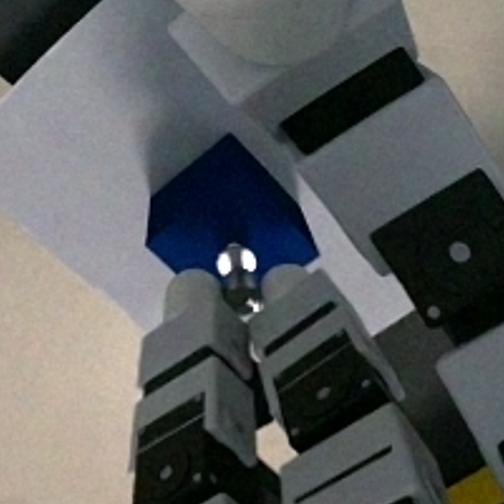

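Emit:
execute_actions(
  actions=[
    [[0,0,0,0,0,0,-0.67,0,-0.58,-0.7,0,0,0,0,-0.838,0,-0.58,-0.7,0,0,0,0,0.5,0.5,0,0,0,0,0,0,0,0,0,0,0,0,0,0,-0.75,0,-0.576,-0.696,0,0,0,0,0.5,0.5],[0,0,0.0009,0,0,0,-0.75,0,-0.58,-0.7,0,0,0,0,-0.758,0,-0.58,-0.7,0,0,0,0,0.5,0.5,0,0,0,0,0,0,0,0,0,0,0,0,0,0,-0.75,0,-0.576,-0.696,0,0,0,0,0.5,0.5],[0,0,0.0009,0,0,0,-0.75,0,-0.58,-0.7,0,0,0,0,-0.758,0,-0.58,-0.7,0,0,0,0,0.5,0.5,0,0,0,0,0,0,0,0,0,0,0,0,0,0,-0.75,0,-0.576,-0.696,0,0,0,0,0.5,0.5],[0,0,0.0009,0,0,0,-0.75,0.23,-0.58,-0.7,0,0,0,0,-0.758,-0.23,-0.58,-0.7,0,0,0,0,0.5,0.5,0,0,0,0,0,0,0,0,0,0,0,0,0,0,-0.75,0,-0.576,-0.696,0,0,0,0,0.5,0.5],[0,0,0.0009,0,0,0,-0.75,0.23,-0.58,-0.7,0,0,0,0,-0.758,-0.23,-0.58,-0.7,0,0,0,0,0.5,0.5,0,0,0,0,0,0,0,0,0,0,0,0,0,0,-0.75,0,-0.576,-0.696,0,0,0,0,0.5,0.5],[0,0,0.0009,0,0,0,-0.67,0.23,-0.58,-0.7,0,0,0,0,-0.838,-0.23,-0.58,-0.7,0,0,0,0,0.5,0.5,0,0,0,0,0,0,0,0,0,0,0,0,0,0,-0.75,0,-0.576,-0.696,0,0,0,0,0.5,0.5]],
    [[0,0,0,0,0,0,-0.67,0,-0.58,-0.7,0,0,0,0,-0.838,0,-0.58,-0.7,0,0,0,0,0.5,0.5,0,0,0,0,0,0,0,0,0,0,0,0,0,0,-0.75,0,-0.576,-0.696,0,0,0,0,0.5,0.5],[0,0,0.0009,0,0,0,-0.75,0,-0.58,-0.7,0,0,0,0,-0.758,0,-0.58,-0.7,0,0,0,0,0.5,0.5,0,0,0,0,0,0,0,0,0,0,0,0,0,0,-0.75,0,-0.576,-0.696,0,0,0,0,0.5,0.5],[0,0,0.0009,0,0,0,-0.75,0,-0.58,-0.7,0,0,0,0,-0.758,0,-0.58,-0.7,0,0,0,0,0.5,0.5,0,0,0,0,0,0,0,0,0,0,0,0,0,0,-0.75,0,-0.576,-0.696,0,0,0,0,0.5,0.5],[0,0,0.0009,0,0,0,-0.75,0.23,-0.58,-0.7,0,0,0,0,-0.758,-0.23,-0.58,-0.7,0,0,0,0,0.5,0.5,0,0,0,0,0,0,0,0,0,0,0,0,0,0,-0.75,0,-0.576,-0.696,0,0,0,0,0.5,0.5],[0,0,0.0009,0,0,0,-0.75,0.23,-0.58,-0.7,0,0,0,0,-0.758,-0.23,-0.58,-0.7,0,0,0,0,0.5,0.5,0,0,0,0,0,0,0,0,0,0,0,0,0,0,-0.75,0,-0.576,-0.696,0,0,0,0,0.5,0.5],[0,0,0.0009,0,0,0,-0.67,0.23,-0.58,-0.7,0,0,0,0,-0.838,-0.23,-0.58,-0.7,0,0,0,0,0.5,0.5,0,0,0,0,0,0,0,0,0,0,0,0,0,0,-0.75,0,-0.576,-0.696,0,0,0,0,0.5,0.5]],
    [[0,0,0,0,0,0,-0.67,0,-0.58,-0.7,0,0,0,0,-0.838,0,-0.58,-0.7,0,0,0,0,0.5,0.5,0,0,0,0,0,0,0,0,0,0,0,0,0,0,-0.75,0,-0.576,-0.696,0,0,0,0,0.5,0.5],[0,0,0.0009,0,0,0,-0.75,0,-0.58,-0.7,0,0,0,0,-0.758,0,-0.58,-0.7,0,0,0,0,0.5,0.5,0,0,0,0,0,0,0,0,0,0,0,0,0,0,-0.75,0,-0.576,-0.696,0,0,0,0,0.5,0.5],[0,0,0.0009,0,0,0,-0.75,0,-0.58,-0.7,0,0,0,0,-0.758,0,-0.58,-0.7,0,0,0,0,0.5,0.5,0,0,0,0,0,0,0,0,0,0,0,0,0,0,-0.75,0,-0.576,-0.696,0,0,0,0,0.5,0.5],[0,0,0.0009,0,0,0,-0.75,0.23,-0.58,-0.7,0,0,0,0,-0.758,-0.23,-0.58,-0.7,0,0,0,0,0.5,0.5,0,0,0,0,0,0,0,0,0,0,0,0,0,0,-0.75,0,-0.576,-0.696,0,0,0,0,0.5,0.5],[0,0,0.0009,0,0,0,-0.75,0.23,-0.58,-0.7,0,0,0,0,-0.758,-0.23,-0.58,-0.7,0,0,0,0,0.5,0.5,0,0,0,0,0,0,0,0,0,0,0,0,0,0,-0.75,0,-0.576,-0.696,0,0,0,0,0.5,0.5],[0,0,0.0009,0,0,0,-0.67,0.23,-0.58,-0.7,0,0,0,0,-0.838,-0.23,-0.58,-0.7,0,0,0,0,0.5,0.5,0,0,0,0,0,0,0,0,0,0,0,0,0,0,-0.75,0,-0.576,-0.696,0,0,0,0,0.5,0.5]],
    [[0,0,0,0,0,0,-0.67,0,-0.58,-0.7,0,0,0,0,-0.838,0,-0.58,-0.7,0,0,0,0,0.5,0.5,0,0,0,0,0,0,0,0,0,0,0,0,0,0,-0.75,0,-0.576,-0.696,0,0,0,0,0.5,0.5],[0,0,0.0009,0,0,0,-0.75,0,-0.58,-0.7,0,0,0,0,-0.758,0,-0.58,-0.7,0,0,0,0,0.5,0.5,0,0,0,0,0,0,0,0,0,0,0,0,0,0,-0.75,0,-0.576,-0.696,0,0,0,0,0.5,0.5],[0,0,0.0009,0,0,0,-0.75,0,-0.58,-0.7,0,0,0,0,-0.758,0,-0.58,-0.7,0,0,0,0,0.5,0.5,0,0,0,0,0,0,0,0,0,0,0,0,0,0,-0.75,0,-0.576,-0.696,0,0,0,0,0.5,0.5],[0,0,0.0009,0,0,0,-0.75,0.23,-0.58,-0.7,0,0,0,0,-0.758,-0.23,-0.58,-0.7,0,0,0,0,0.5,0.5,0,0,0,0,0,0,0,0,0,0,0,0,0,0,-0.75,0,-0.576,-0.696,0,0,0,0,0.5,0.5],[0,0,0.0009,0,0,0,-0.75,0.23,-0.58,-0.7,0,0,0,0,-0.758,-0.23,-0.58,-0.7,0,0,0,0,0.5,0.5,0,0,0,0,0,0,0,0,0,0,0,0,0,0,-0.75,0,-0.576,-0.696,0,0,0,0,0.5,0.5],[0,0,0.0009,0,0,0,-0.67,0.23,-0.58,-0.7,0,0,0,0,-0.838,-0.23,-0.58,-0.7,0,0,0,0,0.5,0.5,0,0,0,0,0,0,0,0,0,0,0,0,0,0,-0.75,0,-0.576,-0.696,0,0,0,0,0.5,0.5]],
    [[0,0,0,0,0,0,-0.67,0,-0.58,-0.7,0,0,0,0,-0.838,0,-0.58,-0.7,0,0,0,0,0.5,0.5,0,0,0,0,0,0,0,0,0,0,0,0,0,0,-0.75,0,-0.576,-0.696,0,0,0,0,0.5,0.5],[0,0,0.0009,0,0,0,-0.75,0,-0.58,-0.7,0,0,0,0,-0.758,0,-0.58,-0.7,0,0,0,0,0.5,0.5,0,0,0,0,0,0,0,0,0,0,0,0,0,0,-0.75,0,-0.576,-0.696,0,0,0,0,0.5,0.5],[0,0,0.0009,0,0,0,-0.75,0,-0.58,-0.7,0,0,0,0,-0.758,0,-0.58,-0.7,0,0,0,0,0.5,0.5,0,0,0,0,0,0,0,0,0,0,0,0,0,0,-0.75,0,-0.576,-0.696,0,0,0,0,0.5,0.5],[0,0,0.0009,0,0,0,-0.75,0.23,-0.58,-0.7,0,0,0,0,-0.758,-0.23,-0.58,-0.7,0,0,0,0,0.5,0.5,0,0,0,0,0,0,0,0,0,0,0,0,0,0,-0.75,0,-0.576,-0.696,0,0,0,0,0.5,0.5],[0,0,0.0009,0,0,0,-0.75,0.23,-0.58,-0.7,0,0,0,0,-0.758,-0.23,-0.58,-0.7,0,0,0,0,0.5,0.5,0,0,0,0,0,0,0,0,0,0,0,0,0,0,-0.75,0,-0.576,-0.696,0,0,0,0,0.5,0.5],[0,0,0.0009,0,0,0,-0.67,0.23,-0.58,-0.7,0,0,0,0,-0.838,-0.23,-0.58,-0.7,0,0,0,0,0.5,0.5,0,0,0,0,0,0,0,0,0,0,0,0,0,0,-0.75,0,-0.576,-0.696,0,0,0,0,0.5,0.5]],
  ],
)

Scene clock: 99.17 s.
left_arm: end_effector_position=(+0.5674, +0.1901, +0.4273) hand_goal=(-0.670, +0.230, -0.580, -0.700, +0.000, +0.000, +0.000, +0.000, -0.838, -0.230, -0.580, -0.700, +0.000, +0.000, +0.000, +0.000) hand_measured=(-0.686, +0.106, -0.584, -0.700, +0.000, +0.000, +0.000, +0.000, -0.816, -0.106, -0.578, -0.700, -0.006, +0.000, +0.000, -0.002) hand_current_ma=(-21, -319, -2, +0, +0, +0, +0, +0, +32, +318, +1, +0, -6, +0, +0, -1) hand_state=(goal, blocked, goal, goal, goal, goal, goal, goal, blocked, blocked, goal, goal, goal, goal, goal, goal) hand_current_limit=0.50 hand_speed=0.50 end_effector_quat_wxyz=(+0.000, +1.000, -0.017, +0.000) | right_arm: end_effector_position=(+0.3152, +0.4381, +0.2599) hand_goal=(+0.000, +0.000, +0.000, +0.000, +0.000, +0.000, +0.000, +0.000, -0.750, +0.000, -0.576, -0.696, +0.000, +0.000, +0.000, +0.000) hand_measured=(-0.006, +0.000, +0.000, -0.002, -0.002, +0.000, +0.000, -0.002, -0.750, +0.002, -0.576, -0.696, -0.006, +0.000, +0.000, -0.002) hand_current_ma=(-3, +0, +0, -1, -1, +0, +0, +0, +0, +0, +0, +0, -3, +0, +0, -1) hand_state=(goal, goal, goal, goal, goal, goal, goal, goal, goal, goal, goal, goal, goal, goal, goal, goal) hand_current_limit=0.50 hand_speed=0.50 end_effector_quat_wxyz=(+0.000, +0.174, +0.985, +0.000)
Joint positions: left_arm=[-2.456 -1.847 -1.075 -1.79 1.57 2.291] | right_arm=[0.645 -1.685 1.931 -1.816 -1.572 5.707]
Joint torques (N m): left_arm=[1.08 43.01 9.13 4.49 2.06 -1.01] | right_arm=[-2.04 -13.15 -15.01 -4.22 1.88 2.32]
Wrist force (N): left_arm=[-0.1 -0.3 0.0] | right_arm=[-0.2 -0.1 0.0]
Wrist torque (N m): left_arm=[0.10 0.04 -0.04] | right_arm=[0.14 0.00 -0.05]
Wrist force, peak (N): left_arm=[0.1 -0.2 2.0] | right_arm=[-0.5 -0.2 -0.2]
Hand target: left_arm +0.5674, +0.1901, +0.4273; +0.000, +1.000, -0.017, +0.000 | right_arm +0.3152, +0.4381, +0.2599; +0.000, +0.174, +0.985, +0.000
Off the commanded pose: left_arm 0.000 m, 0 deg | right_arm 0.000 m, 0 deg.

Emit:
execute_actions(
  actions=[
    [[0,0,0,0,0,0,-0.67,0,-0.58,-0.7,0,0,0,0,-0.838,0,-0.58,-0.7,0,0,0,0,0.5,0.5,0,0,0,0,0,0,0,0,0,0,0,0,0,0,-0.75,0,-0.576,-0.696,0,0,0,0,0.5,0.5],[0,0,0.0009,0,0,0,-0.75,0,-0.58,-0.7,0,0,0,0,-0.758,0,-0.58,-0.7,0,0,0,0,0.5,0.5,0,0,0,0,0,0,0,0,0,0,0,0,0,0,-0.75,0,-0.576,-0.696,0,0,0,0,0.5,0.5],[0,0,0.0009,0,0,0,-0.75,0,-0.58,-0.7,0,0,0,0,-0.758,0,-0.58,-0.7,0,0,0,0,0.5,0.5,0,0,0,0,0,0,0,0,0,0,0,0,0,0,-0.75,0,-0.576,-0.696,0,0,0,0,0.5,0.5],[0,0,0.0009,0,0,0,-0.75,0.23,-0.58,-0.7,0,0,0,0,-0.758,-0.23,-0.58,-0.7,0,0,0,0,0.5,0.5,0,0,0,0,0,0,0,0,0,0,0,0,0,0,-0.75,0,-0.576,-0.696,0,0,0,0,0.5,0.5],[0,0,0.0009,0,0,0,-0.75,0.23,-0.58,-0.7,0,0,0,0,-0.758,-0.23,-0.58,-0.7,0,0,0,0,0.5,0.5,0,0,0,0,0,0,0,0,0,0,0,0,0,0,-0.75,0,-0.576,-0.696,0,0,0,0,0.5,0.5],[0,0,0.0009,0,0,0,-0.67,0.23,-0.58,-0.7,0,0,0,0,-0.838,-0.23,-0.58,-0.7,0,0,0,0,0.5,0.5,0,0,0,0,0,0,0,0,0,0,0,0,0,0,-0.75,0,-0.576,-0.696,0,0,0,0,0.5,0.5]],
    [[0,0,0,0,0,0,-0.67,0,-0.58,-0.7,0,0,0,0,-0.838,0,-0.58,-0.7,0,0,0,0,0.5,0.5,0,0,0,0,0,0,0,0,0,0,0,0,0,0,-0.75,0,-0.576,-0.696,0,0,0,0,0.5,0.5],[0,0,0.0009,0,0,0,-0.75,0,-0.58,-0.7,0,0,0,0,-0.758,0,-0.58,-0.7,0,0,0,0,0.5,0.5,0,0,0,0,0,0,0,0,0,0,0,0,0,0,-0.75,0,-0.576,-0.696,0,0,0,0,0.5,0.5],[0,0,0.0009,0,0,0,-0.75,0,-0.58,-0.7,0,0,0,0,-0.758,0,-0.58,-0.7,0,0,0,0,0.5,0.5,0,0,0,0,0,0,0,0,0,0,0,0,0,0,-0.75,0,-0.576,-0.696,0,0,0,0,0.5,0.5],[0,0,0.0009,0,0,0,-0.75,0.23,-0.58,-0.7,0,0,0,0,-0.758,-0.23,-0.58,-0.7,0,0,0,0,0.5,0.5,0,0,0,0,0,0,0,0,0,0,0,0,0,0,-0.75,0,-0.576,-0.696,0,0,0,0,0.5,0.5],[0,0,0.0009,0,0,0,-0.75,0.23,-0.58,-0.7,0,0,0,0,-0.758,-0.23,-0.58,-0.7,0,0,0,0,0.5,0.5,0,0,0,0,0,0,0,0,0,0,0,0,0,0,-0.75,0,-0.576,-0.696,0,0,0,0,0.5,0.5],[0,0,0.0009,0,0,0,-0.67,0.23,-0.58,-0.7,0,0,0,0,-0.838,-0.23,-0.58,-0.7,0,0,0,0,0.5,0.5,0,0,0,0,0,0,0,0,0,0,0,0,0,0,-0.75,0,-0.576,-0.696,0,0,0,0,0.5,0.5]],
    [[0,0,0,0,0,0,-0.67,0,-0.58,-0.7,0,0,0,0,-0.838,0,-0.58,-0.7,0,0,0,0,0.5,0.5,0,0,0,0,0,0,0,0,0,0,0,0,0,0,-0.75,0,-0.576,-0.696,0,0,0,0,0.5,0.5],[0,0,0.0009,0,0,0,-0.75,0,-0.58,-0.7,0,0,0,0,-0.758,0,-0.58,-0.7,0,0,0,0,0.5,0.5,0,0,0,0,0,0,0,0,0,0,0,0,0,0,-0.75,0,-0.576,-0.696,0,0,0,0,0.5,0.5],[0,0,0.0009,0,0,0,-0.75,0,-0.58,-0.7,0,0,0,0,-0.758,0,-0.58,-0.7,0,0,0,0,0.5,0.5,0,0,0,0,0,0,0,0,0,0,0,0,0,0,-0.75,0,-0.576,-0.696,0,0,0,0,0.5,0.5],[0,0,0.0009,0,0,0,-0.75,0.23,-0.58,-0.7,0,0,0,0,-0.758,-0.23,-0.58,-0.7,0,0,0,0,0.5,0.5,0,0,0,0,0,0,0,0,0,0,0,0,0,0,-0.75,0,-0.576,-0.696,0,0,0,0,0.5,0.5],[0,0,0.0009,0,0,0,-0.75,0.23,-0.58,-0.7,0,0,0,0,-0.758,-0.23,-0.58,-0.7,0,0,0,0,0.5,0.5,0,0,0,0,0,0,0,0,0,0,0,0,0,0,-0.75,0,-0.576,-0.696,0,0,0,0,0.5,0.5],[0,0,0.0009,0,0,0,-0.67,0.23,-0.58,-0.7,0,0,0,0,-0.838,-0.23,-0.58,-0.7,0,0,0,0,0.5,0.5,0,0,0,0,0,0,0,0,0,0,0,0,0,0,-0.75,0,-0.576,-0.696,0,0,0,0,0.5,0.5]],
    [[0,0,0,0,0,0,-0.67,0,-0.58,-0.7,0,0,0,0,-0.838,0,-0.58,-0.7,0,0,0,0,0.5,0.5,0,0,0,0,0,0,0,0,0,0,0,0,0,0,-0.75,0,-0.576,-0.696,0,0,0,0,0.5,0.5],[0,0,0.0009,0,0,0,-0.75,0,-0.58,-0.7,0,0,0,0,-0.758,0,-0.58,-0.7,0,0,0,0,0.5,0.5,0,0,0,0,0,0,0,0,0,0,0,0,0,0,-0.75,0,-0.576,-0.696,0,0,0,0,0.5,0.5],[0,0,0.0009,0,0,0,-0.75,0,-0.58,-0.7,0,0,0,0,-0.758,0,-0.58,-0.7,0,0,0,0,0.5,0.5,0,0,0,0,0,0,0,0,0,0,0,0,0,0,-0.75,0,-0.576,-0.696,0,0,0,0,0.5,0.5],[0,0,0.0009,0,0,0,-0.75,0.23,-0.58,-0.7,0,0,0,0,-0.758,-0.23,-0.58,-0.7,0,0,0,0,0.5,0.5,0,0,0,0,0,0,0,0,0,0,0,0,0,0,-0.75,0,-0.576,-0.696,0,0,0,0,0.5,0.5],[0,0,0.0009,0,0,0,-0.75,0.23,-0.58,-0.7,0,0,0,0,-0.758,-0.23,-0.58,-0.7,0,0,0,0,0.5,0.5,0,0,0,0,0,0,0,0,0,0,0,0,0,0,-0.75,0,-0.576,-0.696,0,0,0,0,0.5,0.5],[0,0,0.0009,0,0,0,-0.67,0.23,-0.58,-0.7,0,0,0,0,-0.838,-0.23,-0.58,-0.7,0,0,0,0,0.5,0.5,0,0,0,0,0,0,0,0,0,0,0,0,0,0,-0.75,0,-0.576,-0.696,0,0,0,0,0.5,0.5]],
    [[0,0,0,0,0,0,-0.67,0,-0.58,-0.7,0,0,0,0,-0.838,0,-0.58,-0.7,0,0,0,0,0.5,0.5,0,0,0,0,0,0,0,0,0,0,0,0,0,0,-0.75,0,-0.576,-0.696,0,0,0,0,0.5,0.5],[0,0,0.0009,0,0,0,-0.75,0,-0.58,-0.7,0,0,0,0,-0.758,0,-0.58,-0.7,0,0,0,0,0.5,0.5,0,0,0,0,0,0,0,0,0,0,0,0,0,0,-0.75,0,-0.576,-0.696,0,0,0,0,0.5,0.5],[0,0,0.0009,0,0,0,-0.75,0,-0.58,-0.7,0,0,0,0,-0.758,0,-0.58,-0.7,0,0,0,0,0.5,0.5,0,0,0,0,0,0,0,0,0,0,0,0,0,0,-0.75,0,-0.576,-0.696,0,0,0,0,0.5,0.5],[0,0,0.0009,0,0,0,-0.75,0.23,-0.58,-0.7,0,0,0,0,-0.758,-0.23,-0.58,-0.7,0,0,0,0,0.5,0.5,0,0,0,0,0,0,0,0,0,0,0,0,0,0,-0.75,0,-0.576,-0.696,0,0,0,0,0.5,0.5],[0,0,0.0009,0,0,0,-0.75,0.23,-0.58,-0.7,0,0,0,0,-0.758,-0.23,-0.58,-0.7,0,0,0,0,0.5,0.5,0,0,0,0,0,0,0,0,0,0,0,0,0,0,-0.75,0,-0.576,-0.696,0,0,0,0,0.5,0.5],[0,0,0.0009,0,0,0,-0.67,0.23,-0.58,-0.7,0,0,0,0,-0.838,-0.23,-0.58,-0.7,0,0,0,0,0.5,0.5,0,0,0,0,0,0,0,0,0,0,0,0,0,0,-0.75,0,-0.576,-0.696,0,0,0,0,0.5,0.5]],
    [[0,0,0,0,0,0,-0.67,0,-0.58,-0.7,0,0,0,0,-0.838,0,-0.58,-0.7,0,0,0,0,0.5,0.5,0,0,0,0,0,0,0,0,0,0,0,0,0,0,-0.75,0,-0.576,-0.696,0,0,0,0,0.5,0.5],[0,0,0.0009,0,0,0,-0.75,0,-0.58,-0.7,0,0,0,0,-0.758,0,-0.58,-0.7,0,0,0,0,0.5,0.5,0,0,0,0,0,0,0,0,0,0,0,0,0,0,-0.75,0,-0.576,-0.696,0,0,0,0,0.5,0.5],[0,0,0.0009,0,0,0,-0.75,0,-0.58,-0.7,0,0,0,0,-0.758,0,-0.58,-0.7,0,0,0,0,0.5,0.5,0,0,0,0,0,0,0,0,0,0,0,0,0,0,-0.75,0,-0.576,-0.696,0,0,0,0,0.5,0.5],[0,0,0.0009,0,0,0,-0.75,0.23,-0.58,-0.7,0,0,0,0,-0.758,-0.23,-0.58,-0.7,0,0,0,0,0.5,0.5,0,0,0,0,0,0,0,0,0,0,0,0,0,0,-0.75,0,-0.576,-0.696,0,0,0,0,0.5,0.5],[0,0,0.0009,0,0,0,-0.75,0.23,-0.58,-0.7,0,0,0,0,-0.758,-0.23,-0.58,-0.7,0,0,0,0,0.5,0.5,0,0,0,0,0,0,0,0,0,0,0,0,0,0,-0.75,0,-0.576,-0.696,0,0,0,0,0.5,0.5],[0,0,0.0009,0,0,0,-0.67,0.23,-0.58,-0.7,0,0,0,0,-0.838,-0.23,-0.58,-0.7,0,0,0,0,0.5,0.5,0,0,0,0,0,0,0,0,0,0,0,0,0,0,-0.75,0,-0.576,-0.696,0,0,0,0,0.5,0.5]],
    [[0,0,0,0,0,0,-0.67,0,-0.58,-0.7,0,0,0,0,-0.838,0,-0.58,-0.7,0,0,0,0,0.5,0.5,0,0,0,0,0,0,0,0,0,0,0,0,0,0,-0.75,0,-0.576,-0.696,0,0,0,0,0.5,0.5],[0,0,0.0009,0,0,0,-0.75,0,-0.58,-0.7,0,0,0,0,-0.758,0,-0.58,-0.7,0,0,0,0,0.5,0.5,0,0,0,0,0,0,0,0,0,0,0,0,0,0,-0.75,0,-0.576,-0.696,0,0,0,0,0.5,0.5],[0,0,0.0009,0,0,0,-0.75,0,-0.58,-0.7,0,0,0,0,-0.758,0,-0.58,-0.7,0,0,0,0,0.5,0.5,0,0,0,0,0,0,0,0,0,0,0,0,0,0,-0.75,0,-0.576,-0.696,0,0,0,0,0.5,0.5],[0,0,0.0009,0,0,0,-0.75,0.23,-0.58,-0.7,0,0,0,0,-0.758,-0.23,-0.58,-0.7,0,0,0,0,0.5,0.5,0,0,0,0,0,0,0,0,0,0,0,0,0,0,-0.75,0,-0.576,-0.696,0,0,0,0,0.5,0.5],[0,0,0.0009,0,0,0,-0.75,0.23,-0.58,-0.7,0,0,0,0,-0.758,-0.23,-0.58,-0.7,0,0,0,0,0.5,0.5,0,0,0,0,0,0,0,0,0,0,0,0,0,0,-0.75,0,-0.576,-0.696,0,0,0,0,0.5,0.5],[0,0,0.0009,0,0,0,-0.67,0.23,-0.58,-0.7,0,0,0,0,-0.838,-0.23,-0.58,-0.7,0,0,0,0,0.5,0.5,0,0,0,0,0,0,0,0,0,0,0,0,0,0,-0.75,0,-0.576,-0.696,0,0,0,0,0.5,0.5]],
    [[0,0,0,0,0,0,-0.67,0,-0.58,-0.7,0,0,0,0,-0.838,0,-0.58,-0.7,0,0,0,0,0.5,0.5,0,0,0,0,0,0,0,0,0,0,0,0,0,0,-0.75,0,-0.576,-0.696,0,0,0,0,0.5,0.5],[0,0,0.0009,0,0,0,-0.75,0,-0.58,-0.7,0,0,0,0,-0.758,0,-0.58,-0.7,0,0,0,0,0.5,0.5,0,0,0,0,0,0,0,0,0,0,0,0,0,0,-0.75,0,-0.576,-0.696,0,0,0,0,0.5,0.5],[0,0,0.0009,0,0,0,-0.75,0,-0.58,-0.7,0,0,0,0,-0.758,0,-0.58,-0.7,0,0,0,0,0.5,0.5,0,0,0,0,0,0,0,0,0,0,0,0,0,0,-0.75,0,-0.576,-0.696,0,0,0,0,0.5,0.5],[0,0,0.0009,0,0,0,-0.75,0.23,-0.58,-0.7,0,0,0,0,-0.758,-0.23,-0.58,-0.7,0,0,0,0,0.5,0.5,0,0,0,0,0,0,0,0,0,0,0,0,0,0,-0.75,0,-0.576,-0.696,0,0,0,0,0.5,0.5],[0,0,0.0009,0,0,0,-0.75,0.23,-0.58,-0.7,0,0,0,0,-0.758,-0.23,-0.58,-0.7,0,0,0,0,0.5,0.5,0,0,0,0,0,0,0,0,0,0,0,0,0,0,-0.75,0,-0.576,-0.696,0,0,0,0,0.5,0.5],[0,0,0.0009,0,0,0,-0.67,0.23,-0.58,-0.7,0,0,0,0,-0.838,-0.23,-0.58,-0.7,0,0,0,0,0.5,0.5,0,0,0,0,0,0,0,0,0,0,0,0,0,0,-0.75,0,-0.576,-0.696,0,0,0,0,0.5,0.5]],
  ],
)

Scene clock: 106.57 s.
left_arm: end_effector_position=(+0.5674, +0.1901, +0.4230) hand_goal=(-0.670, +0.230, -0.580, -0.700, +0.000, +0.000, +0.000, +0.000, -0.838, -0.230, -0.580, -0.700, +0.000, +0.000, +0.000, +0.000) hand_measured=(-0.686, +0.104, -0.584, -0.700, +0.000, +0.000, +0.000, +0.000, -0.816, -0.106, -0.578, -0.700, -0.006, +0.000, +0.000, -0.002) hand_current_ma=(-21, -320, -2, +0, +0, +0, +0, +0, +32, +317, +2, +0, -6, +0, +0, -1) hand_state=(goal, blocked, goal, goal, goal, goal, goal, goal, blocked, blocked, goal, goal, goal, goal, goal, goal) hand_current_limit=0.50 hand_speed=0.50 end_effector_quat_wxyz=(+0.000, +1.000, -0.017, +0.000) | right_arm: end_effector_position=(+0.3152, +0.4381, +0.2599) hand_goal=(+0.000, +0.000, +0.000, +0.000, +0.000, +0.000, +0.000, +0.000, -0.750, +0.000, -0.576, -0.696, +0.000, +0.000, +0.000, +0.000) hand_measured=(-0.006, +0.000, +0.000, -0.002, -0.002, +0.000, +0.000, -0.002, -0.750, +0.002, -0.576, -0.696, -0.006, +0.000, +0.000, -0.002) hand_current_ma=(-3, +0, +0, -1, -1, +0, +0, +0, +0, +0, +0, +0, -3, +0, +0, -1) hand_state=(goal, goal, goal, goal, goal, goal, goal, goal, goal, goal, goal, goal, goal, goal, goal, goal) hand_current_limit=0.50 hand_speed=0.50 end_effector_quat_wxyz=(+0.000, +0.174, +0.985, +0.000)
Joint positions: left_arm=[-2.456 -1.845 -1.089 -1.778 1.57 2.291] | right_arm=[0.645 -1.685 1.931 -1.816 -1.572 5.707]
Joint torques (N m): left_arm=[-9.55 42.84 8.76 4.29 -1.82 -0.61] | right_arm=[-1.86 -14.35 -15.33 -4.23 1.94 2.21]
Wrist force (N): left_arm=[0.0 -0.1 -0.3] | right_arm=[-0.1 0.0 0.0]
Wrist torque (N m): left_arm=[0.14 0.02 -0.03] | right_arm=[0.15 -0.01 -0.05]
Wrist force, peak (N): left_arm=[0.2 -0.2 2.1] | right_arm=[-0.6 0.1 -0.1]
Hand target: left_arm +0.5674, +0.1901, +0.4230; +0.000, +1.000, -0.017, +0.000 | right_arm +0.3152, +0.4381, +0.2599; +0.000, +0.174, +0.985, +0.000
Off the commanded pose: left_arm 0.000 m, 0 deg | right_arm 0.000 m, 0 deg.

Emit:
execute_actions(
  actions=[
    [[0,0,0,0,0,0,-0.67,0,-0.58,-0.7,0,0,0,0,-0.838,0,-0.58,-0.7,0,0,0,0,0.5,0.5,0,0,0,0,0,0,0,0,0,0,0,0,0,0,-0.75,0,-0.576,-0.696,0,0,0,0,0.5,0.5],[0,0,0.0009,0,0,0,-0.75,0,-0.58,-0.7,0,0,0,0,-0.758,0,-0.58,-0.7,0,0,0,0,0.5,0.5,0,0,0,0,0,0,0,0,0,0,0,0,0,0,-0.75,0,-0.576,-0.696,0,0,0,0,0.5,0.5],[0,0,0.0009,0,0,0,-0.75,0,-0.58,-0.7,0,0,0,0,-0.758,0,-0.58,-0.7,0,0,0,0,0.5,0.5,0,0,0,0,0,0,0,0,0,0,0,0,0,0,-0.75,0,-0.576,-0.696,0,0,0,0,0.5,0.5],[0,0,0.0009,0,0,0,-0.75,0.23,-0.58,-0.7,0,0,0,0,-0.758,-0.23,-0.58,-0.7,0,0,0,0,0.5,0.5,0,0,0,0,0,0,0,0,0,0,0,0,0,0,-0.75,0,-0.576,-0.696,0,0,0,0,0.5,0.5],[0,0,0.0009,0,0,0,-0.75,0.23,-0.58,-0.7,0,0,0,0,-0.758,-0.23,-0.58,-0.7,0,0,0,0,0.5,0.5,0,0,0,0,0,0,0,0,0,0,0,0,0,0,-0.75,0,-0.576,-0.696,0,0,0,0,0.5,0.5],[0,0,0.0009,0,0,0,-0.67,0.23,-0.58,-0.7,0,0,0,0,-0.838,-0.23,-0.58,-0.7,0,0,0,0,0.5,0.5,0,0,0,0,0,0,0,0,0,0,0,0,0,0,-0.75,0,-0.576,-0.696,0,0,0,0,0.5,0.5]],
    [[0,0,0,0,0,0,-0.67,0,-0.58,-0.7,0,0,0,0,-0.838,0,-0.58,-0.7,0,0,0,0,0.5,0.5,0,0,0,0,0,0,0,0,0,0,0,0,0,0,-0.75,0,-0.576,-0.696,0,0,0,0,0.5,0.5],[0,0,0.0009,0,0,0,-0.75,0,-0.58,-0.7,0,0,0,0,-0.758,0,-0.58,-0.7,0,0,0,0,0.5,0.5,0,0,0,0,0,0,0,0,0,0,0,0,0,0,-0.75,0,-0.576,-0.696,0,0,0,0,0.5,0.5],[0,0,0.0009,0,0,0,-0.75,0,-0.58,-0.7,0,0,0,0,-0.758,0,-0.58,-0.7,0,0,0,0,0.5,0.5,0,0,0,0,0,0,0,0,0,0,0,0,0,0,-0.75,0,-0.576,-0.696,0,0,0,0,0.5,0.5],[0,0,0.0009,0,0,0,-0.75,0.23,-0.58,-0.7,0,0,0,0,-0.758,-0.23,-0.58,-0.7,0,0,0,0,0.5,0.5,0,0,0,0,0,0,0,0,0,0,0,0,0,0,-0.75,0,-0.576,-0.696,0,0,0,0,0.5,0.5],[0,0,0.0009,0,0,0,-0.75,0.23,-0.58,-0.7,0,0,0,0,-0.758,-0.23,-0.58,-0.7,0,0,0,0,0.5,0.5,0,0,0,0,0,0,0,0,0,0,0,0,0,0,-0.75,0,-0.576,-0.696,0,0,0,0,0.5,0.5],[0,0,0.0009,0,0,0,-0.67,0.23,-0.58,-0.7,0,0,0,0,-0.838,-0.23,-0.58,-0.7,0,0,0,0,0.5,0.5,0,0,0,0,0,0,0,0,0,0,0,0,0,0,-0.75,0,-0.576,-0.696,0,0,0,0,0.5,0.5]],
    [[0,0,0,0,0,0,-0.67,0,-0.58,-0.7,0,0,0,0,-0.838,0,-0.58,-0.7,0,0,0,0,0.5,0.5,0,0,0,0,0,0,0,0,0,0,0,0,0,0,-0.75,0,-0.576,-0.696,0,0,0,0,0.5,0.5],[0,0,0.0009,0,0,0,-0.75,0,-0.58,-0.7,0,0,0,0,-0.758,0,-0.58,-0.7,0,0,0,0,0.5,0.5,0,0,0,0,0,0,0,0,0,0,0,0,0,0,-0.75,0,-0.576,-0.696,0,0,0,0,0.5,0.5],[0,0,0.0009,0,0,0,-0.75,0,-0.58,-0.7,0,0,0,0,-0.758,0,-0.58,-0.7,0,0,0,0,0.5,0.5,0,0,0,0,0,0,0,0,0,0,0,0,0,0,-0.75,0,-0.576,-0.696,0,0,0,0,0.5,0.5],[0,0,0.0009,0,0,0,-0.75,0.23,-0.58,-0.7,0,0,0,0,-0.758,-0.23,-0.58,-0.7,0,0,0,0,0.5,0.5,0,0,0,0,0,0,0,0,0,0,0,0,0,0,-0.75,0,-0.576,-0.696,0,0,0,0,0.5,0.5],[0,0,0.0009,0,0,0,-0.75,0.23,-0.58,-0.7,0,0,0,0,-0.758,-0.23,-0.58,-0.7,0,0,0,0,0.5,0.5,0,0,0,0,0,0,0,0,0,0,0,0,0,0,-0.75,0,-0.576,-0.696,0,0,0,0,0.5,0.5],[0,0,0.0009,0,0,0,-0.67,0.23,-0.58,-0.7,0,0,0,0,-0.838,-0.23,-0.58,-0.7,0,0,0,0,0.5,0.5,0,0,0,0,0,0,0,0,0,0,0,0,0,0,-0.75,0,-0.576,-0.696,0,0,0,0,0.5,0.5]],
    [[0,0,0,0,0,0,-0.67,0,-0.58,-0.7,0,0,0,0,-0.838,0,-0.58,-0.7,0,0,0,0,0.5,0.5,0,0,0,0,0,0,0,0,0,0,0,0,0,0,-0.75,0,-0.576,-0.696,0,0,0,0,0.5,0.5],[0,0,0.0009,0,0,0,-0.75,0,-0.58,-0.7,0,0,0,0,-0.758,0,-0.58,-0.7,0,0,0,0,0.5,0.5,0,0,0,0,0,0,0,0,0,0,0,0,0,0,-0.75,0,-0.576,-0.696,0,0,0,0,0.5,0.5],[0,0,0.0009,0,0,0,-0.75,0,-0.58,-0.7,0,0,0,0,-0.758,0,-0.58,-0.7,0,0,0,0,0.5,0.5,0,0,0,0,0,0,0,0,0,0,0,0,0,0,-0.75,0,-0.576,-0.696,0,0,0,0,0.5,0.5],[0,0,0.0009,0,0,0,-0.75,0.23,-0.58,-0.7,0,0,0,0,-0.758,-0.23,-0.58,-0.7,0,0,0,0,0.5,0.5,0,0,0,0,0,0,0,0,0,0,0,0,0,0,-0.75,0,-0.576,-0.696,0,0,0,0,0.5,0.5],[0,0,0.0009,0,0,0,-0.75,0.23,-0.58,-0.7,0,0,0,0,-0.758,-0.23,-0.58,-0.7,0,0,0,0,0.5,0.5,0,0,0,0,0,0,0,0,0,0,0,0,0,0,-0.75,0,-0.576,-0.696,0,0,0,0,0.5,0.5],[0,0,0.0009,0,0,0,-0.67,0.23,-0.58,-0.7,0,0,0,0,-0.838,-0.23,-0.58,-0.7,0,0,0,0,0.5,0.5,0,0,0,0,0,0,0,0,0,0,0,0,0,0,-0.75,0,-0.576,-0.696,0,0,0,0,0.5,0.5]],
    [[0,0,0,0,0,0,-0.67,0,-0.58,-0.7,0,0,0,0,-0.838,0,-0.58,-0.7,0,0,0,0,0.5,0.5,0,0,0,0,0,0,0,0,0,0,0,0,0,0,-0.75,0,-0.576,-0.696,0,0,0,0,0.5,0.5],[0,0,0.0009,0,0,0,-0.75,0,-0.58,-0.7,0,0,0,0,-0.758,0,-0.58,-0.7,0,0,0,0,0.5,0.5,0,0,0,0,0,0,0,0,0,0,0,0,0,0,-0.75,0,-0.576,-0.696,0,0,0,0,0.5,0.5],[0,0,0.0009,0,0,0,-0.75,0,-0.58,-0.7,0,0,0,0,-0.758,0,-0.58,-0.7,0,0,0,0,0.5,0.5,0,0,0,0,0,0,0,0,0,0,0,0,0,0,-0.75,0,-0.576,-0.696,0,0,0,0,0.5,0.5],[0,0,0.0009,0,0,0,-0.75,0.23,-0.58,-0.7,0,0,0,0,-0.758,-0.23,-0.58,-0.7,0,0,0,0,0.5,0.5,0,0,0,0,0,0,0,0,0,0,0,0,0,0,-0.75,0,-0.576,-0.696,0,0,0,0,0.5,0.5],[0,0,0.0009,0,0,0,-0.75,0.23,-0.58,-0.7,0,0,0,0,-0.758,-0.23,-0.58,-0.7,0,0,0,0,0.5,0.5,0,0,0,0,0,0,0,0,0,0,0,0,0,0,-0.75,0,-0.576,-0.696,0,0,0,0,0.5,0.5],[0,0,0.0009,0,0,0,-0.67,0.23,-0.58,-0.7,0,0,0,0,-0.838,-0.23,-0.58,-0.7,0,0,0,0,0.5,0.5,0,0,0,0,0,0,0,0,0,0,0,0,0,0,-0.75,0,-0.576,-0.696,0,0,0,0,0.5,0.5]],
    [[0,0,0,0,0,0,-0.67,0,-0.58,-0.7,0,0,0,0,-0.838,0,-0.58,-0.7,0,0,0,0,0.5,0.5,0,0,0,0,0,0,0,0,0,0,0,0,0,0,-0.75,0,-0.576,-0.696,0,0,0,0,0.5,0.5],[0,0,0.0009,0,0,0,-0.75,0,-0.58,-0.7,0,0,0,0,-0.758,0,-0.58,-0.7,0,0,0,0,0.5,0.5,0,0,0,0,0,0,0,0,0,0,0,0,0,0,-0.75,0,-0.576,-0.696,0,0,0,0,0.5,0.5],[0,0,0.0009,0,0,0,-0.75,0,-0.58,-0.7,0,0,0,0,-0.758,0,-0.58,-0.7,0,0,0,0,0.5,0.5,0,0,0,0,0,0,0,0,0,0,0,0,0,0,-0.75,0,-0.576,-0.696,0,0,0,0,0.5,0.5],[0,0,0.0009,0,0,0,-0.75,0.23,-0.58,-0.7,0,0,0,0,-0.758,-0.23,-0.58,-0.7,0,0,0,0,0.5,0.5,0,0,0,0,0,0,0,0,0,0,0,0,0,0,-0.75,0,-0.576,-0.696,0,0,0,0,0.5,0.5],[0,0,0.0009,0,0,0,-0.75,0.23,-0.58,-0.7,0,0,0,0,-0.758,-0.23,-0.58,-0.7,0,0,0,0,0.5,0.5,0,0,0,0,0,0,0,0,0,0,0,0,0,0,-0.75,0,-0.576,-0.696,0,0,0,0,0.5,0.5],[0,0,0.0009,0,0,0,-0.67,0.23,-0.58,-0.7,0,0,0,0,-0.838,-0.23,-0.58,-0.7,0,0,0,0,0.5,0.5,0,0,0,0,0,0,0,0,0,0,0,0,0,0,-0.75,0,-0.576,-0.696,0,0,0,0,0.5,0.5]],
    [[0,0,0,0,0,0,-0.67,0,-0.58,-0.7,0,0,0,0,-0.838,0,-0.58,-0.7,0,0,0,0,0.5,0.5,0,0,0,0,0,0,0,0,0,0,0,0,0,0,-0.75,0,-0.576,-0.696,0,0,0,0,0.5,0.5],[0,0,0.0009,0,0,0,-0.75,0,-0.58,-0.7,0,0,0,0,-0.758,0,-0.58,-0.7,0,0,0,0,0.5,0.5,0,0,0,0,0,0,0,0,0,0,0,0,0,0,-0.75,0,-0.576,-0.696,0,0,0,0,0.5,0.5],[0,0,0.0009,0,0,0,-0.75,0,-0.58,-0.7,0,0,0,0,-0.758,0,-0.58,-0.7,0,0,0,0,0.5,0.5,0,0,0,0,0,0,0,0,0,0,0,0,0,0,-0.75,0,-0.576,-0.696,0,0,0,0,0.5,0.5],[0,0,0.0009,0,0,0,-0.75,0.23,-0.58,-0.7,0,0,0,0,-0.758,-0.23,-0.58,-0.7,0,0,0,0,0.5,0.5,0,0,0,0,0,0,0,0,0,0,0,0,0,0,-0.75,0,-0.576,-0.696,0,0,0,0,0.5,0.5],[0,0,0.0009,0,0,0,-0.75,0.23,-0.58,-0.7,0,0,0,0,-0.758,-0.23,-0.58,-0.7,0,0,0,0,0.5,0.5,0,0,0,0,0,0,0,0,0,0,0,0,0,0,-0.75,0,-0.576,-0.696,0,0,0,0,0.5,0.5],[0,0,0.0009,0,0,0,-0.67,0.23,-0.58,-0.7,0,0,0,0,-0.838,-0.23,-0.58,-0.7,0,0,0,0,0.5,0.5,0,0,0,0,0,0,0,0,0,0,0,0,0,0,-0.75,0,-0.576,-0.696,0,0,0,0,0.5,0.5]],
    [[0,0,0,0,0,0,-0.67,0,-0.58,-0.7,0,0,0,0,-0.838,0,-0.58,-0.7,0,0,0,0,0.5,0.5,0,0,0,0,0,0,0,0,0,0,0,0,0,0,-0.75,0,-0.576,-0.696,0,0,0,0,0.5,0.5],[0,0,0.0009,0,0,0,-0.75,0,-0.58,-0.7,0,0,0,0,-0.758,0,-0.58,-0.7,0,0,0,0,0.5,0.5,0,0,0,0,0,0,0,0,0,0,0,0,0,0,-0.75,0,-0.576,-0.696,0,0,0,0,0.5,0.5],[0,0,0.0009,0,0,0,-0.75,0,-0.58,-0.7,0,0,0,0,-0.758,0,-0.58,-0.7,0,0,0,0,0.5,0.5,0,0,0,0,0,0,0,0,0,0,0,0,0,0,-0.75,0,-0.576,-0.696,0,0,0,0,0.5,0.5],[0,0,0.0009,0,0,0,-0.75,0.23,-0.58,-0.7,0,0,0,0,-0.758,-0.23,-0.58,-0.7,0,0,0,0,0.5,0.5,0,0,0,0,0,0,0,0,0,0,0,0,0,0,-0.75,0,-0.576,-0.696,0,0,0,0,0.5,0.5],[0,0,0.0009,0,0,0,-0.75,0.23,-0.58,-0.7,0,0,0,0,-0.758,-0.23,-0.58,-0.7,0,0,0,0,0.5,0.5,0,0,0,0,0,0,0,0,0,0,0,0,0,0,-0.75,0,-0.576,-0.696,0,0,0,0,0.5,0.5],[0,0,0.0009,0,0,0,-0.67,0.23,-0.58,-0.7,0,0,0,0,-0.838,-0.23,-0.58,-0.7,0,0,0,0,0.5,0.5,0,0,0,0,0,0,0,0,0,0,0,0,0,0,-0.75,0,-0.576,-0.696,0,0,0,0,0.5,0.5]],
  ],
)

Scene clock: 114.43 s.
left_arm: end_effector_position=(+0.5674, +0.1901, +0.4187) hand_goal=(-0.670, +0.230, -0.580, -0.700, +0.000, +0.000, +0.000, +0.000, -0.838, -0.230, -0.580, -0.700, +0.000, +0.000, +0.000, +0.000) hand_measured=(-0.686, +0.104, -0.584, -0.700, +0.000, +0.000, +0.000, +0.000, -0.816, -0.106, -0.578, -0.700, -0.006, +0.000, +0.000, -0.002) hand_current_ma=(-21, -321, -2, +0, +0, +0, +0, +0, +32, +315, +2, +0, -6, +0, +0, -1) hand_state=(goal, blocked, goal, goal, goal, goal, goal, goal, blocked, blocked, goal, goal, goal, goal, goal, goal) hand_current_limit=0.50 hand_speed=0.50 end_effector_quat_wxyz=(+0.000, +1.000, -0.017, +0.000) | right_arm: end_effector_position=(+0.3152, +0.4381, +0.2599) hand_goal=(+0.000, +0.000, +0.000, +0.000, +0.000, +0.000, +0.000, +0.000, -0.750, +0.000, -0.576, -0.696, +0.000, +0.000, +0.000, +0.000) hand_measured=(-0.006, +0.000, +0.000, -0.002, -0.002, +0.000, +0.000, -0.002, -0.750, +0.002, -0.576, -0.696, -0.006, +0.000, +0.000, -0.002) hand_current_ma=(-3, +0, +0, -1, -1, +0, +0, +0, +0, +0, +0, +0, -3, +0, +0, -1) hand_state=(goal, goal, goal, goal, goal, goal, goal, goal, goal, goal, goal, goal, goal, goal, goal, goal) hand_current_limit=0.50 hand_speed=0.50 end_effector_quat_wxyz=(+0.000, +0.174, +0.985, +0.000)
Joint positions: left_arm=[-2.456 -1.842 -1.103 -1.766 1.57 2.291] | right_arm=[0.645 -1.685 1.931 -1.816 -1.572 5.707]
Joint torques (N m): left_arm=[-10.05 42.87 9.29 4.57 -1.93 -1.18] | right_arm=[-2.06 -16.11 -15.18 -4.18 2.02 1.95]
Wrist force (N): left_arm=[0.1 -0.3 -0.2] | right_arm=[-0.1 0.1 -0.1]
Wrist torque (N m): left_arm=[0.11 -0.01 -0.01] | right_arm=[0.17 -0.01 -0.04]
Wrist force, peak (N): left_arm=[0.4 -0.4 2.0] | right_arm=[-0.2 -0.4 -0.2]
Hand target: left_arm +0.5674, +0.1901, +0.4187; +0.000, +1.000, -0.017, +0.000 | right_arm +0.3152, +0.4381, +0.2599; +0.000, +0.174, +0.985, +0.000
Off the commanded pose: left_arm 0.000 m, 0 deg | right_arm 0.000 m, 0 deg.

Emit:
execute_actions(
  actions=[
    [[0,0,0,0,0,0,-0.67,0,-0.58,-0.7,0,0,0,0,-0.838,0,-0.58,-0.7,0,0,0,0,0.5,0.5,0,0,0,0,0,0,0,0,0,0,0,0,0,0,-0.75,0,-0.576,-0.696,0,0,0,0,0.5,0.5],[0,0,0.0009,0,0,0,-0.75,0,-0.58,-0.7,0,0,0,0,-0.758,0,-0.58,-0.7,0,0,0,0,0.5,0.5,0,0,0,0,0,0,0,0,0,0,0,0,0,0,-0.75,0,-0.576,-0.696,0,0,0,0,0.5,0.5],[0,0,0.0009,0,0,0,-0.75,0,-0.58,-0.7,0,0,0,0,-0.758,0,-0.58,-0.7,0,0,0,0,0.5,0.5,0,0,0,0,0,0,0,0,0,0,0,0,0,0,-0.75,0,-0.576,-0.696,0,0,0,0,0.5,0.5],[0,0,0.0009,0,0,0,-0.75,0.23,-0.58,-0.7,0,0,0,0,-0.758,-0.23,-0.58,-0.7,0,0,0,0,0.5,0.5,0,0,0,0,0,0,0,0,0,0,0,0,0,0,-0.75,0,-0.576,-0.696,0,0,0,0,0.5,0.5],[0,0,0.0009,0,0,0,-0.75,0.23,-0.58,-0.7,0,0,0,0,-0.758,-0.23,-0.58,-0.7,0,0,0,0,0.5,0.5,0,0,0,0,0,0,0,0,0,0,0,0,0,0,-0.75,0,-0.576,-0.696,0,0,0,0,0.5,0.5],[0,0,0.0009,0,0,0,-0.67,0.23,-0.58,-0.7,0,0,0,0,-0.838,-0.23,-0.58,-0.7,0,0,0,0,0.5,0.5,0,0,0,0,0,0,0,0,0,0,0,0,0,0,-0.75,0,-0.576,-0.696,0,0,0,0,0.5,0.5]],
    [[0,0,0,0,0,0,-0.67,0,-0.58,-0.7,0,0,0,0,-0.838,0,-0.58,-0.7,0,0,0,0,0.5,0.5,0,0,0,0,0,0,0,0,0,0,0,0,0,0,-0.75,0,-0.576,-0.696,0,0,0,0,0.5,0.5],[0,0,0.0009,0,0,0,-0.75,0,-0.58,-0.7,0,0,0,0,-0.758,0,-0.58,-0.7,0,0,0,0,0.5,0.5,0,0,0,0,0,0,0,0,0,0,0,0,0,0,-0.75,0,-0.576,-0.696,0,0,0,0,0.5,0.5],[0,0,0.0009,0,0,0,-0.75,0,-0.58,-0.7,0,0,0,0,-0.758,0,-0.58,-0.7,0,0,0,0,0.5,0.5,0,0,0,0,0,0,0,0,0,0,0,0,0,0,-0.75,0,-0.576,-0.696,0,0,0,0,0.5,0.5],[0,0,0.0009,0,0,0,-0.75,0.23,-0.58,-0.7,0,0,0,0,-0.758,-0.23,-0.58,-0.7,0,0,0,0,0.5,0.5,0,0,0,0,0,0,0,0,0,0,0,0,0,0,-0.75,0,-0.576,-0.696,0,0,0,0,0.5,0.5],[0,0,0.0009,0,0,0,-0.75,0.23,-0.58,-0.7,0,0,0,0,-0.758,-0.23,-0.58,-0.7,0,0,0,0,0.5,0.5,0,0,0,0,0,0,0,0,0,0,0,0,0,0,-0.75,0,-0.576,-0.696,0,0,0,0,0.5,0.5],[0,0,0.0009,0,0,0,-0.67,0.23,-0.58,-0.7,0,0,0,0,-0.838,-0.23,-0.58,-0.7,0,0,0,0,0.5,0.5,0,0,0,0,0,0,0,0,0,0,0,0,0,0,-0.75,0,-0.576,-0.696,0,0,0,0,0.5,0.5]],
    [[0,0,0,0,0,0,-0.67,0,-0.58,-0.7,0,0,0,0,-0.838,0,-0.58,-0.7,0,0,0,0,0.5,0.5,0,0,0,0,0,0,0,0,0,0,0,0,0,0,-0.75,0,-0.576,-0.696,0,0,0,0,0.5,0.5],[0,0,0.0009,0,0,0,-0.75,0,-0.58,-0.7,0,0,0,0,-0.758,0,-0.58,-0.7,0,0,0,0,0.5,0.5,0,0,0,0,0,0,0,0,0,0,0,0,0,0,-0.75,0,-0.576,-0.696,0,0,0,0,0.5,0.5],[0,0,0.0009,0,0,0,-0.75,0,-0.58,-0.7,0,0,0,0,-0.758,0,-0.58,-0.7,0,0,0,0,0.5,0.5,0,0,0,0,0,0,0,0,0,0,0,0,0,0,-0.75,0,-0.576,-0.696,0,0,0,0,0.5,0.5],[0,0,0.0009,0,0,0,-0.75,0.23,-0.58,-0.7,0,0,0,0,-0.758,-0.23,-0.58,-0.7,0,0,0,0,0.5,0.5,0,0,0,0,0,0,0,0,0,0,0,0,0,0,-0.75,0,-0.576,-0.696,0,0,0,0,0.5,0.5],[0,0,0.0009,0,0,0,-0.75,0.23,-0.58,-0.7,0,0,0,0,-0.758,-0.23,-0.58,-0.7,0,0,0,0,0.5,0.5,0,0,0,0,0,0,0,0,0,0,0,0,0,0,-0.75,0,-0.576,-0.696,0,0,0,0,0.5,0.5],[0,0,0.0009,0,0,0,-0.67,0.23,-0.58,-0.7,0,0,0,0,-0.838,-0.23,-0.58,-0.7,0,0,0,0,0.5,0.5,0,0,0,0,0,0,0,0,0,0,0,0,0,0,-0.75,0,-0.576,-0.696,0,0,0,0,0.5,0.5]],
  ],
)

Scene clock: 117.63 s.
left_arm: end_effector_position=(+0.5674, +0.1901, +0.4170) hand_goal=(-0.670, +0.230, -0.580, -0.700, +0.000, +0.000, +0.000, +0.000, -0.838, -0.230, -0.580, -0.700, +0.000, +0.000, +0.000, +0.000) hand_measured=(-0.686, +0.104, -0.584, -0.700, +0.000, +0.000, +0.000, +0.000, -0.816, -0.106, -0.578, -0.700, -0.006, +0.000, +0.000, -0.002) hand_current_ma=(-21, -321, -2, +0, +0, +0, +0, +0, +33, +316, +2, +0, -6, +0, +0, -1) hand_state=(goal, blocked, goal, goal, goal, goal, goal, goal, blocked, blocked, goal, goal, goal, goal, goal, goal) hand_current_limit=0.50 hand_speed=0.50 end_effector_quat_wxyz=(+0.000, +1.000, -0.017, +0.000) | right_arm: end_effector_position=(+0.3152, +0.4381, +0.2599) hand_goal=(+0.000, +0.000, +0.000, +0.000, +0.000, +0.000, +0.000, +0.000, -0.750, +0.000, -0.576, -0.696, +0.000, +0.000, +0.000, +0.000) hand_measured=(-0.006, +0.000, +0.000, -0.002, -0.002, +0.000, +0.000, -0.002, -0.750, +0.002, -0.576, -0.696, -0.006, +0.000, +0.000, -0.002) hand_current_ma=(-3, +0, +0, -1, -1, +0, +0, +0, +0, +0, +0, +0, -3, +0, +0, -1) hand_state=(goal, goal, goal, goal, goal, goal, goal, goal, goal, goal, goal, goal, goal, goal, goal, goal) hand_current_limit=0.50 hand_speed=0.50 end_effector_quat_wxyz=(+0.000, +0.174, +0.985, +0.000)
Joint positions: left_arm=[-2.456 -1.842 -1.109 -1.762 1.57 2.291] | right_arm=[0.645 -1.685 1.931 -1.816 -1.572 5.707]
Joint torques (N m): left_arm=[-11.12 42.36 8.21 4.46 -1.36 -1.95] | right_arm=[-1.47 -16.96 -14.79 -4.32 1.99 1.81]
Wrist force (N): left_arm=[-0.1 -0.1 -0.2] | right_arm=[-0.4 0.1 0.0]
Wrist torque (N m): left_arm=[0.14 0.03 -0.04] | right_arm=[0.17 0.02 -0.06]
Wrist force, peak (N): left_arm=[0.3 -0.1 2.0] | right_arm=[-0.4 0.0 -0.2]
Hand target: left_arm +0.5674, +0.1901, +0.4170; +0.000, +1.000, -0.017, +0.000 | right_arm +0.3152, +0.4381, +0.2599; +0.000, +0.174, +0.985, +0.000
Off the commanded pose: left_arm 0.000 m, 0 deg | right_arm 0.000 m, 0 deg.

Emit:
execute_actions(
  actions=[
    [[0,0,0,0,0,0,-0.67,0,-0.58,-0.7,0,0,0,0,-0.838,0,-0.58,-0.7,0,0,0,0,0.5,0.5,0,0,0,0,0,0,0,0,0,0,0,0,0,0,-0.75,0,-0.576,-0.696,0,0,0,0,0.5,0.5],[0,0,0.0006,0,0,0,-0.75,0,-0.58,-0.7,0,0,0,0,-0.758,0,-0.58,-0.7,0,0,0,0,0.5,0.5,0,0,0,0,0,0,0,0,0,0,0,0,0,0,-0.75,0,-0.576,-0.696,0,0,0,0,0.5,0.5],[0,0,0.0006,0,0,0,-0.75,0,-0.58,-0.7,0,0,0,0,-0.758,0,-0.58,-0.7,0,0,0,0,0.5,0.5,0,0,0,0,0,0,0,0,0,0,0,0,0,0,-0.75,0,-0.576,-0.696,0,0,0,0,0.5,0.5],[0,0,0.0006,0,0,0,-0.75,0.23,-0.58,-0.7,0,0,0,0,-0.758,-0.23,-0.58,-0.7,0,0,0,0,0.5,0.5,0,0,0,0,0,0,0,0,0,0,0,0,0,0,-0.75,0,-0.576,-0.696,0,0,0,0,0.5,0.5],[0,0,0.0006,0,0,0,-0.75,0.23,-0.58,-0.7,0,0,0,0,-0.758,-0.23,-0.58,-0.7,0,0,0,0,0.5,0.5,0,0,0,0,0,0,0,0,0,0,0,0,0,0,-0.75,0,-0.576,-0.696,0,0,0,0,0.5,0.5],[0,0,0.0006,0,0,0,-0.67,0.23,-0.58,-0.7,0,0,0,0,-0.838,-0.23,-0.58,-0.7,0,0,0,0,0.5,0.5,0,0,0,0,0,0,0,0,0,0,0,0,0,0,-0.75,0,-0.576,-0.696,0,0,0,0,0.5,0.5]],
    [[0,0,0,0,0,0,-0.67,0,-0.58,-0.7,0,0,0,0,-0.838,0,-0.58,-0.7,0,0,0,0,0.5,0.5,0,0,0,0,0,0,0,0,0,0,0,0,0,0,-0.75,0,-0.576,-0.696,0,0,0,0,0.5,0.5],[0,0,0.0006,0,0,0,-0.75,0,-0.58,-0.7,0,0,0,0,-0.758,0,-0.58,-0.7,0,0,0,0,0.5,0.5,0,0,0,0,0,0,0,0,0,0,0,0,0,0,-0.75,0,-0.576,-0.696,0,0,0,0,0.5,0.5],[0,0,0.0006,0,0,0,-0.75,0,-0.58,-0.7,0,0,0,0,-0.758,0,-0.58,-0.7,0,0,0,0,0.5,0.5,0,0,0,0,0,0,0,0,0,0,0,0,0,0,-0.75,0,-0.576,-0.696,0,0,0,0,0.5,0.5],[0,0,0.0006,0,0,0,-0.75,0.23,-0.58,-0.7,0,0,0,0,-0.758,-0.23,-0.58,-0.7,0,0,0,0,0.5,0.5,0,0,0,0,0,0,0,0,0,0,0,0,0,0,-0.75,0,-0.576,-0.696,0,0,0,0,0.5,0.5],[0,0,0.0006,0,0,0,-0.75,0.23,-0.58,-0.7,0,0,0,0,-0.758,-0.23,-0.58,-0.7,0,0,0,0,0.5,0.5,0,0,0,0,0,0,0,0,0,0,0,0,0,0,-0.75,0,-0.576,-0.696,0,0,0,0,0.5,0.5],[0,0,0.0006,0,0,0,-0.67,0.23,-0.58,-0.7,0,0,0,0,-0.838,-0.23,-0.58,-0.7,0,0,0,0,0.5,0.5,0,0,0,0,0,0,0,0,0,0,0,0,0,0,-0.75,0,-0.576,-0.696,0,0,0,0,0.5,0.5]],
    [[0,0,0,0,0,0,-0.67,0,-0.58,-0.7,0,0,0,0,-0.838,0,-0.58,-0.7,0,0,0,0,0.5,0.5,0,0,0,0,0,0,0,0,0,0,0,0,0,0,-0.75,0,-0.576,-0.696,0,0,0,0,0.5,0.5],[0,0,0.0006,0,0,0,-0.75,0,-0.58,-0.7,0,0,0,0,-0.758,0,-0.58,-0.7,0,0,0,0,0.5,0.5,0,0,0,0,0,0,0,0,0,0,0,0,0,0,-0.75,0,-0.576,-0.696,0,0,0,0,0.5,0.5],[0,0,0.0006,0,0,0,-0.75,0,-0.58,-0.7,0,0,0,0,-0.758,0,-0.58,-0.7,0,0,0,0,0.5,0.5,0,0,0,0,0,0,0,0,0,0,0,0,0,0,-0.75,0,-0.576,-0.696,0,0,0,0,0.5,0.5],[0,0,0.0006,0,0,0,-0.75,0.23,-0.58,-0.7,0,0,0,0,-0.758,-0.23,-0.58,-0.7,0,0,0,0,0.5,0.5,0,0,0,0,0,0,0,0,0,0,0,0,0,0,-0.75,0,-0.576,-0.696,0,0,0,0,0.5,0.5],[0,0,0.0006,0,0,0,-0.75,0.23,-0.58,-0.7,0,0,0,0,-0.758,-0.23,-0.58,-0.7,0,0,0,0,0.5,0.5,0,0,0,0,0,0,0,0,0,0,0,0,0,0,-0.75,0,-0.576,-0.696,0,0,0,0,0.5,0.5],[0,0,0.0006,0,0,0,-0.67,0.23,-0.58,-0.7,0,0,0,0,-0.838,-0.23,-0.58,-0.7,0,0,0,0,0.5,0.5,0,0,0,0,0,0,0,0,0,0,0,0,0,0,-0.75,0,-0.576,-0.696,0,0,0,0,0.5,0.5]],
  ],
  cameras=["cam_left_wrist"],
)

Emit:
zoom_image(
  camera="cam_left_wrist",
  region=[290, 180, 370, 260],
)

Scene clock: 121.27 s.
left_arm: end_effector_position=(+0.5674, +0.1901, +0.4160) hand_goal=(-0.670, +0.230, -0.580, -0.700, +0.000, +0.000, +0.000, +0.000, -0.838, -0.230, -0.580, -0.700, +0.000, +0.000, +0.000, +0.000) hand_measured=(-0.686, +0.104, -0.584, -0.700, +0.000, +0.000, +0.000, +0.000, -0.816, -0.106, -0.576, -0.700, -0.006, +0.000, +0.000, -0.002) hand_current_ma=(-22, -324, -2, +0, +0, +0, +0, +0, +32, +313, +2, +0, -6, +0, +0, -1) hand_state=(goal, blocked, goal, goal, goal, goal, goal, goal, blocked, blocked, goal, goal, goal, goal, goal, goal) hand_current_limit=0.50 hand_speed=0.50 end_effector_quat_wxyz=(+0.000, +1.000, -0.017, +0.000) | right_arm: end_effector_position=(+0.3152, +0.4381, +0.2599) hand_goal=(+0.000, +0.000, +0.000, +0.000, +0.000, +0.000, +0.000, +0.000, -0.750, +0.000, -0.576, -0.696, +0.000, +0.000, +0.000, +0.000) hand_measured=(-0.006, +0.000, +0.000, -0.002, -0.002, +0.000, +0.000, -0.002, -0.750, +0.002, -0.576, -0.696, -0.006, +0.000, +0.000, -0.002) hand_current_ma=(-3, +0, +0, -1, -1, +0, +0, +0, +0, +0, +0, +0, -3, +0, +0, -1) hand_state=(goal, goal, goal, goal, goal, goal, goal, goal, goal, goal, goal, goal, goal, goal, goal, goal) hand_current_limit=0.50 hand_speed=0.50 end_effector_quat_wxyz=(+0.000, +0.174, +0.985, +0.000)
Joint positions: left_arm=[-2.456 -1.841 -1.112 -1.759 1.57 2.291] | right_arm=[0.645 -1.685 1.931 -1.816 -1.572 5.707]
Joint torques (N m): left_arm=[-10.86 42.13 9.06 4.42 -0.93 -2.53] | right_arm=[-1.85 -17.67 -14.95 -4.21 1.99 1.84]
Wrist force (N): left_arm=[0.1 -0.2 -0.3] | right_arm=[-0.2 -0.2 -0.1]
Wrist torque (N m): left_arm=[0.14 0.01 -0.02] | right_arm=[0.13 0.00 -0.05]
Wrist force, peak (N): left_arm=[0.0 -0.5 2.3] | right_arm=[-0.4 0.0 -0.1]
Hand target: left_arm +0.5674, +0.1901, +0.4160; +0.000, +1.000, -0.017, +0.000 | right_arm +0.3152, +0.4381, +0.2599; +0.000, +0.174, +0.985, +0.000
Off the commanded pose: left_arm 0.000 m, 0 deg | right_arm 0.000 m, 0 deg.
camera_calibration:
cam_left_wrist: T_world_to_cam=[[-0.731826, 0.681483, -0.00337985, 0.260518], [0.433328, 0.469155, 0.769494, -0.702689], [0.525983, 0.561671, -0.638645, -0.0136638], [0, 0, 0, 1]] pos_world=[0.502335, 0.159806, 0.532869]
Images, in order (width x height): cam_left_wrist 616x616.

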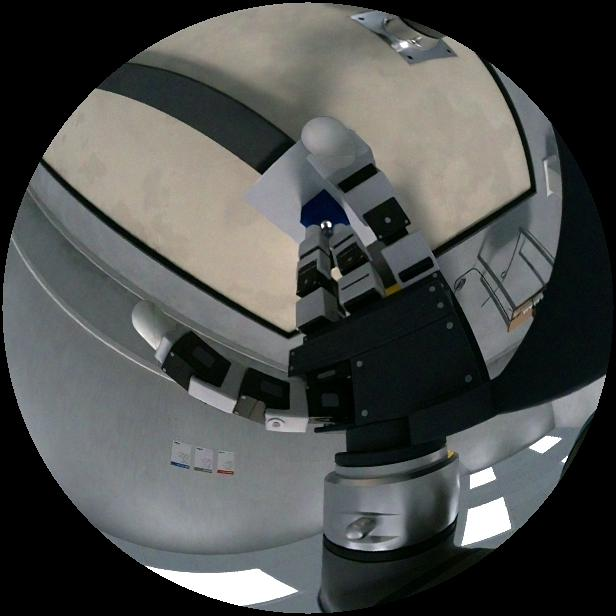

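Scaled by 6.300 from the camera's 616x616 image, which has a finer 880x880 frame.

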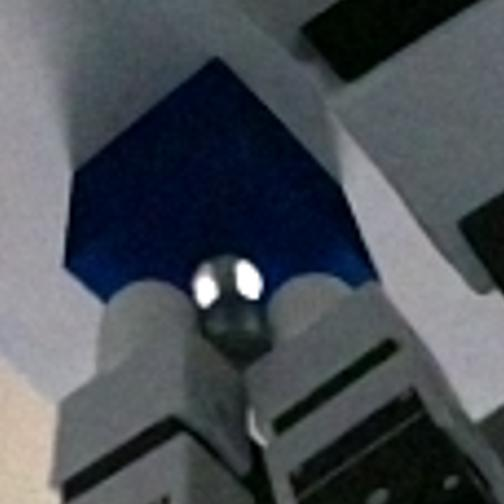

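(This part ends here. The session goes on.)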